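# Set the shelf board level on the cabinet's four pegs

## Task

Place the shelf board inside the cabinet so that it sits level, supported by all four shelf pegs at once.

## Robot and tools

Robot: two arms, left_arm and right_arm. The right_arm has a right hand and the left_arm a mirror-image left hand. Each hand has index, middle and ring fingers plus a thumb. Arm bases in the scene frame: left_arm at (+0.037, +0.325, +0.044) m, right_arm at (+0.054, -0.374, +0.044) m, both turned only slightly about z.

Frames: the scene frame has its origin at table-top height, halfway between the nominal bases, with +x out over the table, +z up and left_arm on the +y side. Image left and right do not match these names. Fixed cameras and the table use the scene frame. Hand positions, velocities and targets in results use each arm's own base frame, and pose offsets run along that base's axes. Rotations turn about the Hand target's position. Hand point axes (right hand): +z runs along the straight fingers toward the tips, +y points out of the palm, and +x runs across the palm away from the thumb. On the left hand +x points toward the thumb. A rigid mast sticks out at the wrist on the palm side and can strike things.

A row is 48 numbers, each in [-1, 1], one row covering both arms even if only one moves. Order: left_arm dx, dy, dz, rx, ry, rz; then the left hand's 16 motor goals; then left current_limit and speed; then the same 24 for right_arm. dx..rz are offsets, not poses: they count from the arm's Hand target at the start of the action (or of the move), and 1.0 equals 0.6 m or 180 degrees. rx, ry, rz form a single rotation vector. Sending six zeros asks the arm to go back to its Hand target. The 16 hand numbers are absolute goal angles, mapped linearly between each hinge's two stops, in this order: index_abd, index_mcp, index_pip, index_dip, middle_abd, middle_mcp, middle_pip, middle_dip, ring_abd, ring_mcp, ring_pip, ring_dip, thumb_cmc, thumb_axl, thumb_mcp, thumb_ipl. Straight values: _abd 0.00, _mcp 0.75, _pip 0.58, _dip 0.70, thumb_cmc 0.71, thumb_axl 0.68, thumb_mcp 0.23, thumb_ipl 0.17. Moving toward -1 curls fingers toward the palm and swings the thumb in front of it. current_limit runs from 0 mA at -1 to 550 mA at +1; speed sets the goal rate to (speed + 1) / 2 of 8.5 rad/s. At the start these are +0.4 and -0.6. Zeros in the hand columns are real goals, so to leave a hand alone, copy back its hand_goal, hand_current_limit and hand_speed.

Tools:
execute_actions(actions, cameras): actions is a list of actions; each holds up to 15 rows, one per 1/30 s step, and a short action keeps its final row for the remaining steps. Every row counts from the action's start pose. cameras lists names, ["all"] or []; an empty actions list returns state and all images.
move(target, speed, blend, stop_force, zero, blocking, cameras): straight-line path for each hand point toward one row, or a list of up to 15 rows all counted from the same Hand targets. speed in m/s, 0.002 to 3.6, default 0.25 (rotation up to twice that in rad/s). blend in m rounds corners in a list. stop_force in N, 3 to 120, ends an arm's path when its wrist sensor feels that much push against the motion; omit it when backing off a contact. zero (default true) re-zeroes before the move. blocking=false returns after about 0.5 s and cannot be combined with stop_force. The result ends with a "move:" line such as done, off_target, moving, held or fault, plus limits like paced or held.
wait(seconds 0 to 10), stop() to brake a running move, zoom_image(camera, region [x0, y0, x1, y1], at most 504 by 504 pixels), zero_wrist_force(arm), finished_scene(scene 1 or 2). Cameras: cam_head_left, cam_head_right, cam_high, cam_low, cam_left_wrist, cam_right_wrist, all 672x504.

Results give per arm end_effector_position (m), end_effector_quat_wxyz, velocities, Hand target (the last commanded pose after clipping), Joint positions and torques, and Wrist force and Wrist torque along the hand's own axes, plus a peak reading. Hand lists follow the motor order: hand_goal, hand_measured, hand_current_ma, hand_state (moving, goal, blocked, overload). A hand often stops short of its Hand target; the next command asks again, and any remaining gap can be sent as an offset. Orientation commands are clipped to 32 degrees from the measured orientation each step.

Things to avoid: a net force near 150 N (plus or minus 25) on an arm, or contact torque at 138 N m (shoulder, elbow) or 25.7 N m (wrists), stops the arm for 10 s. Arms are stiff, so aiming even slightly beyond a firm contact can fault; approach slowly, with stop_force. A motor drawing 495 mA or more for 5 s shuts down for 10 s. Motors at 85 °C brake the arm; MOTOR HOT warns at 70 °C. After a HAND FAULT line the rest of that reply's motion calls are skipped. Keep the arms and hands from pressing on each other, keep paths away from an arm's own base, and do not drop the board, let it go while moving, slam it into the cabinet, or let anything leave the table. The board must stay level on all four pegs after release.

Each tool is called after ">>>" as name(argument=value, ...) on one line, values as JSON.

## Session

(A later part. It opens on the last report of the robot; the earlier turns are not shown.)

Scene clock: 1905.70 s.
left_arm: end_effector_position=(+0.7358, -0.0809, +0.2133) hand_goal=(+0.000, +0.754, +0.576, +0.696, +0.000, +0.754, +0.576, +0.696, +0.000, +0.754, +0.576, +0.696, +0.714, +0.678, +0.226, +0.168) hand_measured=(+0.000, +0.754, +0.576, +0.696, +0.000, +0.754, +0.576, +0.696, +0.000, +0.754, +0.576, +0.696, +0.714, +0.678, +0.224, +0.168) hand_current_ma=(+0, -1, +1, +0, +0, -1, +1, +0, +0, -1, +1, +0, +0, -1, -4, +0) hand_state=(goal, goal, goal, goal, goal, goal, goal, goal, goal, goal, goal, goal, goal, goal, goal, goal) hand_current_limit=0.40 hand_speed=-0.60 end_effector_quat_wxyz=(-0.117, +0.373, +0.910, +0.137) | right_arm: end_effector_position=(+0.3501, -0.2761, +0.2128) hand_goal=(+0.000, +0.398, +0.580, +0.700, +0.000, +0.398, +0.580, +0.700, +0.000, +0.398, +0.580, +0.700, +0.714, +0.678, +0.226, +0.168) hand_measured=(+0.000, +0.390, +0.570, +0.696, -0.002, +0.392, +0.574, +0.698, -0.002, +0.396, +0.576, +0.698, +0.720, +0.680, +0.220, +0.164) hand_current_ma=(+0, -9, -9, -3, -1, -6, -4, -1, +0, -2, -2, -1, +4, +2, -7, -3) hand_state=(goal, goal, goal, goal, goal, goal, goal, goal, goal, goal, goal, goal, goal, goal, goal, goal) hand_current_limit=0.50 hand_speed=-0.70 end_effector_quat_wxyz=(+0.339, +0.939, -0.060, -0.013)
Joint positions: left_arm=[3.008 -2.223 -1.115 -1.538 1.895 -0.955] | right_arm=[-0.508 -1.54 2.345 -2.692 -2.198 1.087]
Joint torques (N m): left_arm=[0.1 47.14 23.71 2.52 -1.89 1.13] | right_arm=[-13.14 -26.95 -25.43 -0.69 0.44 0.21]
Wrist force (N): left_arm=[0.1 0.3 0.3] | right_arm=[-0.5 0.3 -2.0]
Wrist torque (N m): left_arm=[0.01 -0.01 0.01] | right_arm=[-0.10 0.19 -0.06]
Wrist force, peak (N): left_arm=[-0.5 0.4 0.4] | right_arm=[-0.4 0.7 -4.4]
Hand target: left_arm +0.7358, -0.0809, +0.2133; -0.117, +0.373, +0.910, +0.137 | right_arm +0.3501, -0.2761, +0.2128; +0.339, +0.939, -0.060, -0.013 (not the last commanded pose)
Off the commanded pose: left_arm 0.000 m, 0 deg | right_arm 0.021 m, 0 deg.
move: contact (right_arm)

>>> move(target=[[0,0,0,0,0,0,0,0.754,0.576,0.696,0,0.754,0.576,0.696,0,0.754,0.576,0.696,0.714,0.678,0.226,0.168,0.4,-0.6,0,0,0.082,0,0,0,0,0.616,0.58,0.70,0,0.616,0.58,0.70,0,0.616,0.58,0.70,0.714,0.678,0.226,0.168,0.5,-0.6],[0,0,0,0,0,0,0,0.754,0.576,0.696,0,0.754,0.576,0.696,0,0.754,0.576,0.696,0.714,0.678,0.226,0.168,0.4,-0.6,-0.0024,-0.0332,0.082,0,0,0,0,0.616,0.58,0.70,0,0.616,0.58,0.70,0,0.616,0.58,0.70,0.714,0.678,0.226,0.168,0.5,-0.6]], speed=0.06)

>>> move(target=[0,0,0,0,0,0,0,0.754,0.576,0.696,0,0.754,0.576,0.696,0,0.754,0.576,0.696,0.714,0.678,0.226,0.168,0.4,-0.6,0,0,-0.07,0,0,0,0,0.616,0.58,0.70,0,0.616,0.58,0.70,0,0.616,0.58,0.70,0.714,0.678,0.226,0.168,0.5,-0.7], speed=0.008, stop_force=3, cameras=["cam_high","cam_low"])

>>> zoom_image(camera="cam_high", region=[110, 30, 215, 170])

Scene clock: 1926.47 s.
left_arm: end_effector_position=(+0.7358, -0.0809, +0.2133) hand_goal=(+0.000, +0.754, +0.576, +0.696, +0.000, +0.754, +0.576, +0.696, +0.000, +0.754, +0.576, +0.696, +0.714, +0.678, +0.226, +0.168) hand_measured=(+0.000, +0.754, +0.576, +0.696, +0.000, +0.754, +0.576, +0.696, +0.000, +0.754, +0.576, +0.696, +0.714, +0.678, +0.224, +0.168) hand_current_ma=(+0, -1, +1, +0, +0, -1, +1, +0, +0, -1, +1, +0, +0, -1, -4, +0) hand_state=(goal, goal, goal, goal, goal, goal, goal, goal, goal, goal, goal, goal, goal, goal, goal, goal) hand_current_limit=0.40 hand_speed=-0.60 end_effector_quat_wxyz=(-0.117, +0.373, +0.910, +0.137) | right_arm: end_effector_position=(+0.3487, -0.2961, +0.2620) hand_goal=(+0.000, +0.616, +0.580, +0.700, +0.000, +0.616, +0.580, +0.700, +0.000, +0.616, +0.580, +0.700, +0.714, +0.678, +0.226, +0.168) hand_measured=(+0.000, +0.620, +0.578, +0.698, -0.002, +0.620, +0.580, +0.698, -0.002, +0.620, +0.580, +0.698, +0.720, +0.680, +0.220, +0.164) hand_current_ma=(+0, +3, +0, -1, -1, +4, +0, -1, +0, +3, +0, -1, +4, +2, -7, -3) hand_state=(goal, goal, goal, goal, goal, goal, goal, goal, goal, goal, goal, goal, goal, goal, goal, goal) hand_current_limit=0.50 hand_speed=-0.60 end_effector_quat_wxyz=(+0.339, +0.939, -0.060, -0.013)
Joint positions: left_arm=[3.008 -2.223 -1.115 -1.538 1.895 -0.955] | right_arm=[-0.555 -1.629 2.275 -2.565 -2.182 1.032]
Joint torques (N m): left_arm=[0.01 45.97 24.14 2.47 -1.77 1.07] | right_arm=[12.6 -25.53 -18.04 -0.16 -2.51 1.82]
Wrist force (N): left_arm=[0.0 0.2 0.1] | right_arm=[-0.4 -0.6 -1.3]
Wrist torque (N m): left_arm=[0.01 -0.01 0.00] | right_arm=[0.03 0.13 -0.14]
Wrist force, peak (N): left_arm=[-0.1 0.5 0.7] | right_arm=[0.0 5.5 -5.7]
Hand target: left_arm +0.7358, -0.0809, +0.2133; -0.117, +0.373, +0.910, +0.137 | right_arm +0.3487, -0.2960, +0.2620; +0.339, +0.939, -0.060, -0.013
Off the commanded pose: left_arm 0.000 m, 0 deg | right_arm 0.000 m, 0 deg.
move: done

Scene clock: 1929.73 s.
left_arm: end_effector_position=(+0.7358, -0.0809, +0.2133) hand_goal=(+0.000, +0.754, +0.576, +0.696, +0.000, +0.754, +0.576, +0.696, +0.000, +0.754, +0.576, +0.696, +0.714, +0.678, +0.226, +0.168) hand_measured=(+0.000, +0.754, +0.576, +0.696, +0.000, +0.754, +0.576, +0.696, +0.000, +0.754, +0.576, +0.696, +0.714, +0.678, +0.224, +0.168) hand_current_ma=(+0, -1, +1, +0, +0, -1, +1, +0, +0, -1, +1, +0, +0, -1, -4, +0) hand_state=(goal, goal, goal, goal, goal, goal, goal, goal, goal, goal, goal, goal, goal, goal, goal, goal) hand_current_limit=0.40 hand_speed=-0.60 end_effector_quat_wxyz=(-0.117, +0.373, +0.910, +0.137) | right_arm: end_effector_position=(+0.3487, -0.2960, +0.2441) hand_goal=(+0.000, +0.616, +0.580, +0.700, +0.000, +0.616, +0.580, +0.700, +0.000, +0.616, +0.580, +0.700, +0.714, +0.678, +0.226, +0.168) hand_measured=(+0.000, +0.610, +0.574, +0.698, -0.002, +0.614, +0.578, +0.698, -0.002, +0.618, +0.580, +0.698, +0.720, +0.680, +0.220, +0.164) hand_current_ma=(+0, -5, -5, -1, -1, -1, -1, -1, +0, +1, +0, -1, +4, +2, -7, -3) hand_state=(goal, goal, goal, goal, goal, goal, goal, goal, goal, goal, goal, goal, goal, goal, goal, goal) hand_current_limit=0.50 hand_speed=-0.70 end_effector_quat_wxyz=(+0.339, +0.939, -0.060, -0.013)
Joint positions: left_arm=[3.008 -2.223 -1.115 -1.538 1.895 -0.955] | right_arm=[-0.555 -1.594 2.301 -2.625 -2.182 1.032]
Joint torques (N m): left_arm=[0.22 46.27 23.85 2.59 -1.7 1.15] | right_arm=[11.23 -26.22 -27.54 -0.8 -2.35 -1.09]
Wrist force (N): left_arm=[0.0 0.2 0.5] | right_arm=[-0.6 0.2 -1.9]
Wrist torque (N m): left_arm=[-0.03 0.00 0.00] | right_arm=[-0.03 0.13 -0.16]
Wrist force, peak (N): left_arm=[-0.1 0.3 0.5] | right_arm=[-0.3 0.7 -4.3]
Hand target: left_arm +0.7358, -0.0809, +0.2133; -0.117, +0.373, +0.910, +0.137 | right_arm +0.3487, -0.2960, +0.2441; +0.339, +0.939, -0.060, -0.013 (not the last commanded pose)
Off the commanded pose: left_arm 0.000 m, 0 deg | right_arm 0.024 m, 0 deg.
move: contact (right_arm)
Images, in order (width x height): cam_high 672x504, cam_low 672x504.

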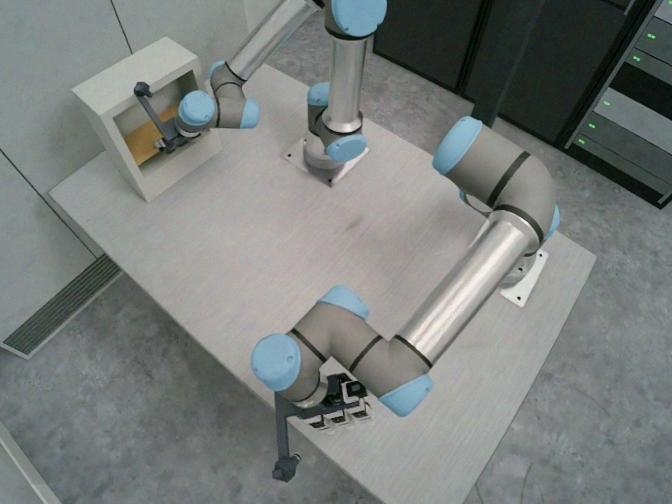

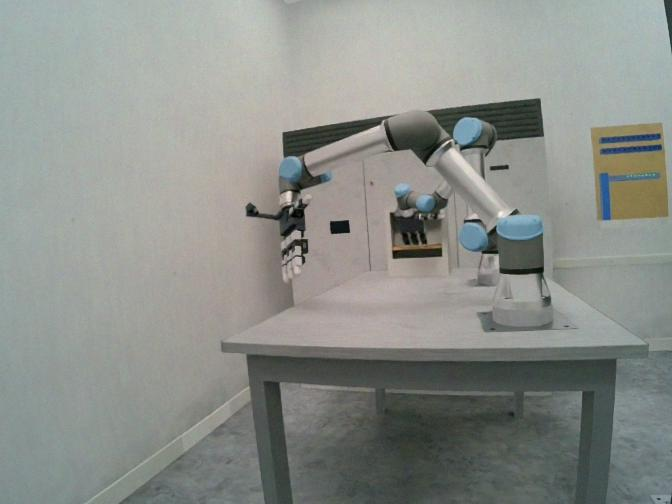

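Scaled by 3.600 from the camera's 672x504 image, which has a finer 960x720 frame.

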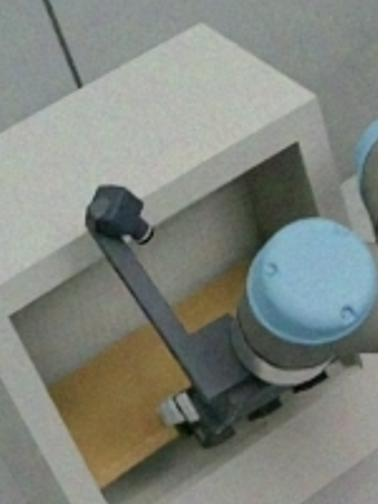

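>>> move(target=[[0,0,0,0,0,0,0,0.754,0.576,0.696,0,0.754,0.576,0.696,0,0.754,0.576,0.696,0.714,0.678,0.226,0.168,0.4,-0.6,0,0,0.0133,0,0,0,0,0.616,0.58,0.70,0,0.616,0.58,0.70,0,0.616,0.58,0.70,0.714,0.678,0.226,0.168,0.5,-0.7],[0,0,0,0,0,0,0,0.754,0.576,0.696,0,0.754,0.576,0.696,0,0.754,0.576,0.696,0.714,0.678,0.226,0.168,0.4,-0.6,-0.0046,-0.0632,0.0133,0,0,0,0,0.616,0.58,0.70,0,0.616,0.58,0.70,0,0.616,0.58,0.70,0.714,0.678,0.226,0.168,0.5,-0.7]], speed=0.05)

>>> move(target=[0,0,0,0,0,0,0,0.754,0.576,0.696,0,0.754,0.576,0.696,0,0.754,0.576,0.696,0.714,0.678,0.226,0.168,0.4,-0.6,0,0,-0.0267,0,0,0,0,0.616,0.58,0.70,0,0.616,0.58,0.70,0,0.616,0.58,0.70,0.714,0.678,0.226,0.168,0.5,-0.7], speed=0.008, stop_force=3, cameras=["cam_low","cam_high"])

Scene clock: 1942.93 s.
left_arm: end_effector_position=(+0.7358, -0.0809, +0.2133) hand_goal=(+0.000, +0.754, +0.576, +0.696, +0.000, +0.754, +0.576, +0.696, +0.000, +0.754, +0.576, +0.696, +0.714, +0.678, +0.226, +0.168) hand_measured=(+0.000, +0.754, +0.576, +0.696, +0.000, +0.754, +0.576, +0.696, +0.000, +0.754, +0.576, +0.696, +0.714, +0.678, +0.224, +0.168) hand_current_ma=(+0, -1, +1, +0, +0, -1, +1, +0, +0, -1, +1, +0, +0, -1, -4, +0) hand_state=(goal, goal, goal, goal, goal, goal, goal, goal, goal, goal, goal, goal, goal, goal, goal, goal) hand_current_limit=0.40 hand_speed=-0.60 end_effector_quat_wxyz=(-0.117, +0.373, +0.910, +0.137) | right_arm: end_effector_position=(+0.3460, -0.3341, +0.2521) hand_goal=(+0.000, +0.616, +0.580, +0.700, +0.000, +0.616, +0.580, +0.700, +0.000, +0.616, +0.580, +0.700, +0.714, +0.678, +0.226, +0.168) hand_measured=(+0.000, +0.620, +0.578, +0.698, -0.002, +0.620, +0.580, +0.698, -0.002, +0.620, +0.580, +0.698, +0.720, +0.680, +0.220, +0.164) hand_current_ma=(+0, +3, +0, -1, -1, +4, +0, -1, +0, +3, +0, -1, +4, +2, -7, -3) hand_state=(goal, goal, goal, goal, goal, goal, goal, goal, goal, goal, goal, goal, goal, goal, goal, goal) hand_current_limit=0.50 hand_speed=-0.70 end_effector_quat_wxyz=(+0.339, +0.939, -0.060, -0.013) end_effector_velocity=(+0.000, +0.002, -0.001) end_effector_angular_velocity=(+0.003, +0.004, +0.000)
Joint positions: left_arm=[3.008 -2.223 -1.115 -1.538 1.895 -0.955] | right_arm=[-0.641 -1.577 2.274 -2.67 -2.151 0.936]
Joint velocities: left_arm=[within noise] | right_arm=[0.004 -0.001 0 0.008 -0.002 0.004]
Joint torques (N m): left_arm=[0.4 46.32 24.07 2.49 -1.89 0.94] | right_arm=[13.08 -26.62 -12.11 -0.83 -2.9 1.64]
Wrist force (N): left_arm=[-0.1 0.3 0.3] | right_arm=[-0.2 0.0 -1.3]
Wrist torque (N m): left_arm=[0.00 0.01 -0.02] | right_arm=[0.09 0.07 -0.09]
Wrist force, peak (N): left_arm=[0.2 0.4 0.5] | right_arm=[-0.6 0.3 -2.0]
Hand target: left_arm +0.7358, -0.0809, +0.2133; -0.117, +0.373, +0.910, +0.137 | right_arm +0.3459, -0.3339, +0.2520; +0.339, +0.939, -0.060, -0.013
Off the commanded pose: left_arm 0.000 m, 0 deg | right_arm 0.000 m, 0 deg.
move: done

Scene clock: 1944.97 s.
left_arm: end_effector_position=(+0.7358, -0.0809, +0.2133) hand_goal=(+0.000, +0.754, +0.576, +0.696, +0.000, +0.754, +0.576, +0.696, +0.000, +0.754, +0.576, +0.696, +0.714, +0.678, +0.226, +0.168) hand_measured=(+0.000, +0.754, +0.576, +0.696, +0.000, +0.754, +0.576, +0.696, +0.000, +0.754, +0.576, +0.696, +0.714, +0.678, +0.224, +0.168) hand_current_ma=(+0, -1, +1, +0, +0, -1, +1, +0, +0, -1, +1, +0, +0, -1, -4, +0) hand_state=(goal, goal, goal, goal, goal, goal, goal, goal, goal, goal, goal, goal, goal, goal, goal, goal) hand_current_limit=0.40 hand_speed=-0.60 end_effector_quat_wxyz=(-0.117, +0.373, +0.910, +0.137) | right_arm: end_effector_position=(+0.3459, -0.3339, +0.2441) hand_goal=(+0.000, +0.616, +0.580, +0.700, +0.000, +0.616, +0.580, +0.700, +0.000, +0.616, +0.580, +0.700, +0.714, +0.678, +0.226, +0.168) hand_measured=(+0.000, +0.610, +0.574, +0.698, -0.002, +0.614, +0.578, +0.698, -0.002, +0.618, +0.580, +0.698, +0.720, +0.680, +0.220, +0.164) hand_current_ma=(+0, -5, -5, -1, -1, -1, -1, -1, +0, +1, +0, -1, +4, +2, -7, -3) hand_state=(goal, goal, goal, goal, goal, goal, goal, goal, goal, goal, goal, goal, goal, goal, goal, goal) hand_current_limit=0.50 hand_speed=-0.70 end_effector_quat_wxyz=(+0.339, +0.939, -0.060, -0.013)
Joint positions: left_arm=[3.008 -2.223 -1.115 -1.538 1.895 -0.955] | right_arm=[-0.64 -1.561 2.285 -2.696 -2.151 0.936]
Joint torques (N m): left_arm=[0.45 46.15 24.11 2.52 -1.73 1] | right_arm=[11.48 -27.22 -26.38 -0.78 -2.29 1.65]
Wrist force (N): left_arm=[-0.2 0.3 0.3] | right_arm=[-0.2 0.6 -1.4]
Wrist torque (N m): left_arm=[0.01 0.02 -0.03] | right_arm=[0.01 0.08 -0.11]
Wrist force, peak (N): left_arm=[-0.3 0.6 0.3] | right_arm=[-0.1 0.9 -4.4]
Hand target: left_arm +0.7358, -0.0809, +0.2133; -0.117, +0.373, +0.910, +0.137 | right_arm +0.3459, -0.3339, +0.2441; +0.339, +0.939, -0.060, -0.013 (not the last commanded pose)
Off the commanded pose: left_arm 0.000 m, 0 deg | right_arm 0.008 m, 0 deg.
move: contact (right_arm)
Images, in order (width x height): cam_high 672x504, cam_low 672x504.

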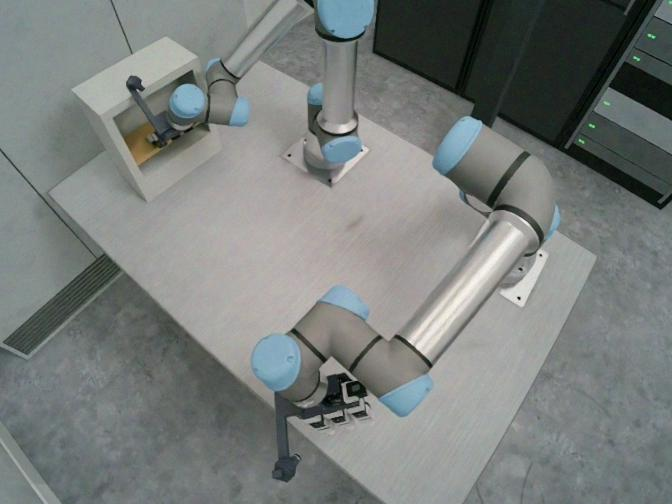

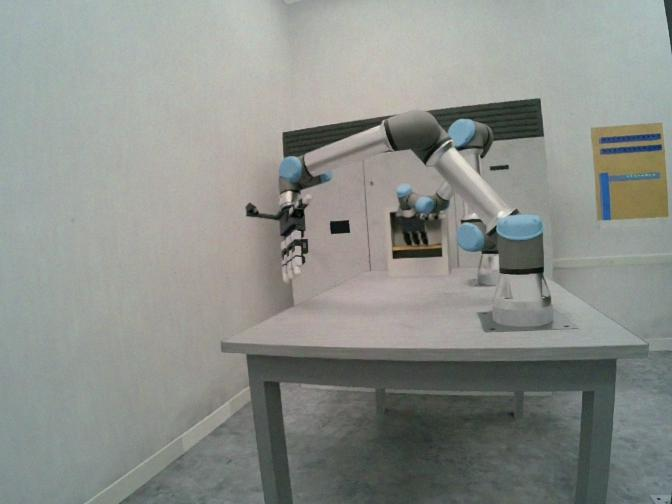

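>>> move(target=[[0,0,0,0,0,0,0,0.754,0.576,0.696,0,0.754,0.576,0.696,0,0.754,0.576,0.696,0.714,0.678,0.226,0.168,0.4,-0.6,0,0,0.0167,0,0,0,0,0.616,0.58,0.70,0,0.616,0.58,0.70,0,0.616,0.58,0.70,0.714,0.678,0.226,0.168,0.5,-0.7],[0,0,0,0,0,0,0,0.754,0.576,0.696,0,0.754,0.576,0.696,0,0.754,0.576,0.696,0.714,0.678,0.226,0.168,0.4,-0.6,0.0196,0.266,0.0167,0,0,0,0,0.616,0.58,0.70,0,0.616,0.58,0.70,0,0.616,0.58,0.70,0.714,0.678,0.226,0.168,0.5,-0.7]], speed=[0.05,0.1], cameras=["cam_low","cam_high"])

>>> zoom_image(camera="cam_low", region=[380, 200, 460, 280])

>>> zoom_image(camera="cam_high", region=[60, 30, 230, 210])

Scene clock: 1953.00 s.
left_arm: end_effector_position=(+0.7358, -0.0809, +0.2133) hand_goal=(+0.000, +0.754, +0.576, +0.696, +0.000, +0.754, +0.576, +0.696, +0.000, +0.754, +0.576, +0.696, +0.714, +0.678, +0.226, +0.168) hand_measured=(+0.000, +0.754, +0.576, +0.696, +0.000, +0.754, +0.576, +0.696, +0.000, +0.754, +0.576, +0.696, +0.714, +0.678, +0.224, +0.168) hand_current_ma=(+0, -1, +1, +0, +0, -1, +1, +0, +0, -1, +1, +0, +0, -1, -4, +0) hand_state=(goal, goal, goal, goal, goal, goal, goal, goal, goal, goal, goal, goal, goal, goal, goal, goal) hand_current_limit=0.40 hand_speed=-0.60 end_effector_quat_wxyz=(-0.117, +0.373, +0.910, +0.137) | right_arm: end_effector_position=(+0.3577, -0.1743, +0.2542) hand_goal=(+0.000, +0.616, +0.580, +0.700, +0.000, +0.616, +0.580, +0.700, +0.000, +0.616, +0.580, +0.700, +0.714, +0.678, +0.226, +0.168) hand_measured=(+0.000, +0.620, +0.580, +0.698, -0.002, +0.622, +0.580, +0.698, -0.002, +0.620, +0.580, +0.698, +0.720, +0.680, +0.220, +0.164) hand_current_ma=(+0, +3, +0, -1, -1, +4, +0, -1, +0, +3, +0, -1, +4, +2, -7, -3) hand_state=(goal, goal, goal, goal, goal, goal, goal, goal, goal, goal, goal, goal, goal, goal, goal, goal) hand_current_limit=0.50 hand_speed=-0.70 end_effector_quat_wxyz=(+0.339, +0.939, -0.060, -0.013)
Joint positions: left_arm=[3.008 -2.223 -1.115 -1.538 1.895 -0.955] | right_arm=[-0.252 -1.666 2.264 -2.293 -2.254 1.402]
Joint torques (N m): left_arm=[0.37 45.97 24.19 2.49 -1.85 1.11] | right_arm=[-11.08 -8.57 -10.66 -3.47 0.4 -0.38]
Wrist force (N): left_arm=[0.0 0.4 0.2] | right_arm=[0.0 0.0 -0.8]
Wrist torque (N m): left_arm=[0.02 -0.01 -0.01] | right_arm=[0.01 0.11 0.00]
Wrist force, peak (N): left_arm=[0.0 0.5 0.6] | right_arm=[-0.1 0.3 -2.1]
Hand target: left_arm +0.7358, -0.0809, +0.2133; -0.117, +0.373, +0.910, +0.137 | right_arm +0.3577, -0.1743, +0.2541; +0.339, +0.939, -0.060, -0.013
Off the commanded pose: left_arm 0.000 m, 0 deg | right_arm 0.000 m, 0 deg.
move: done
Images, in order (width x height): cam_high 672x504, cam_low 672x504.

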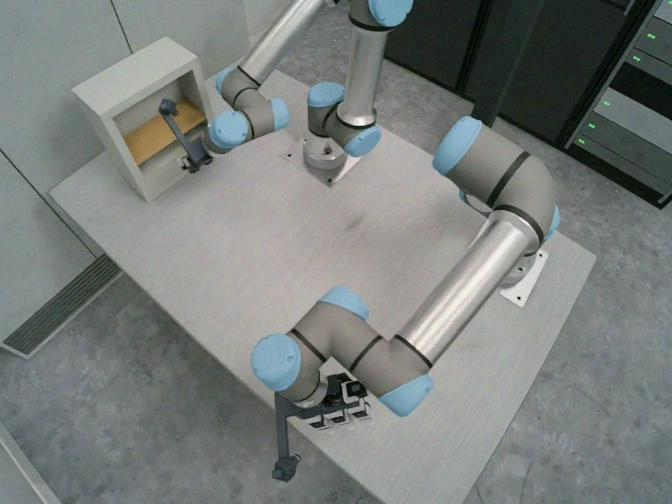

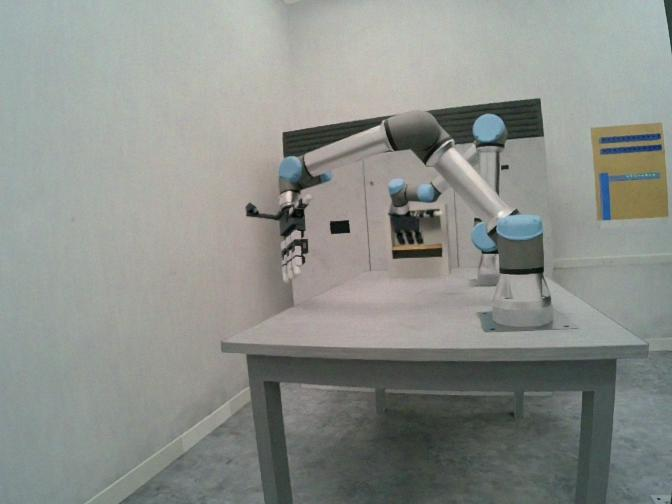

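Scaled by 6.300 from the camera's 672x504 image, which has a finer 960x720 frame.

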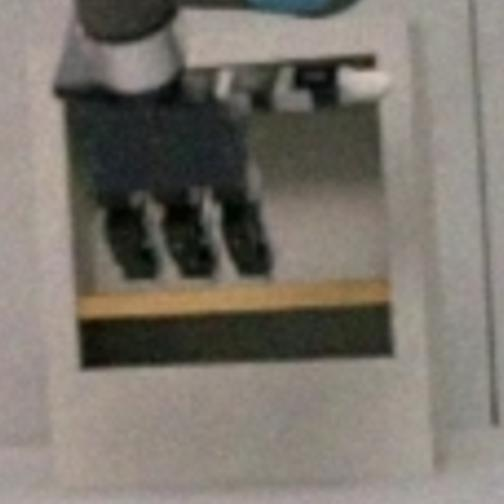

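Scaled by 2.800 from the camera's 672x504 image, which has a finer 960x720 frame.

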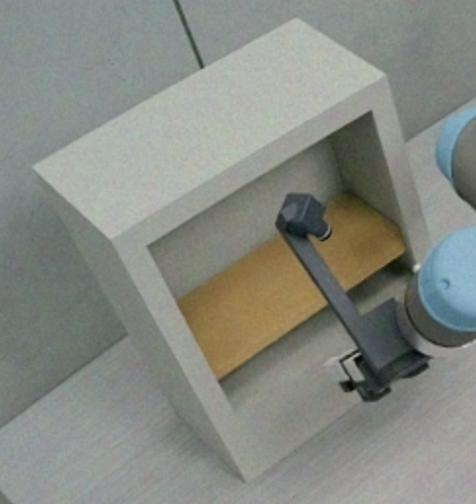

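>>> finished_scene(scene=2)

The scene is finished: the task was done.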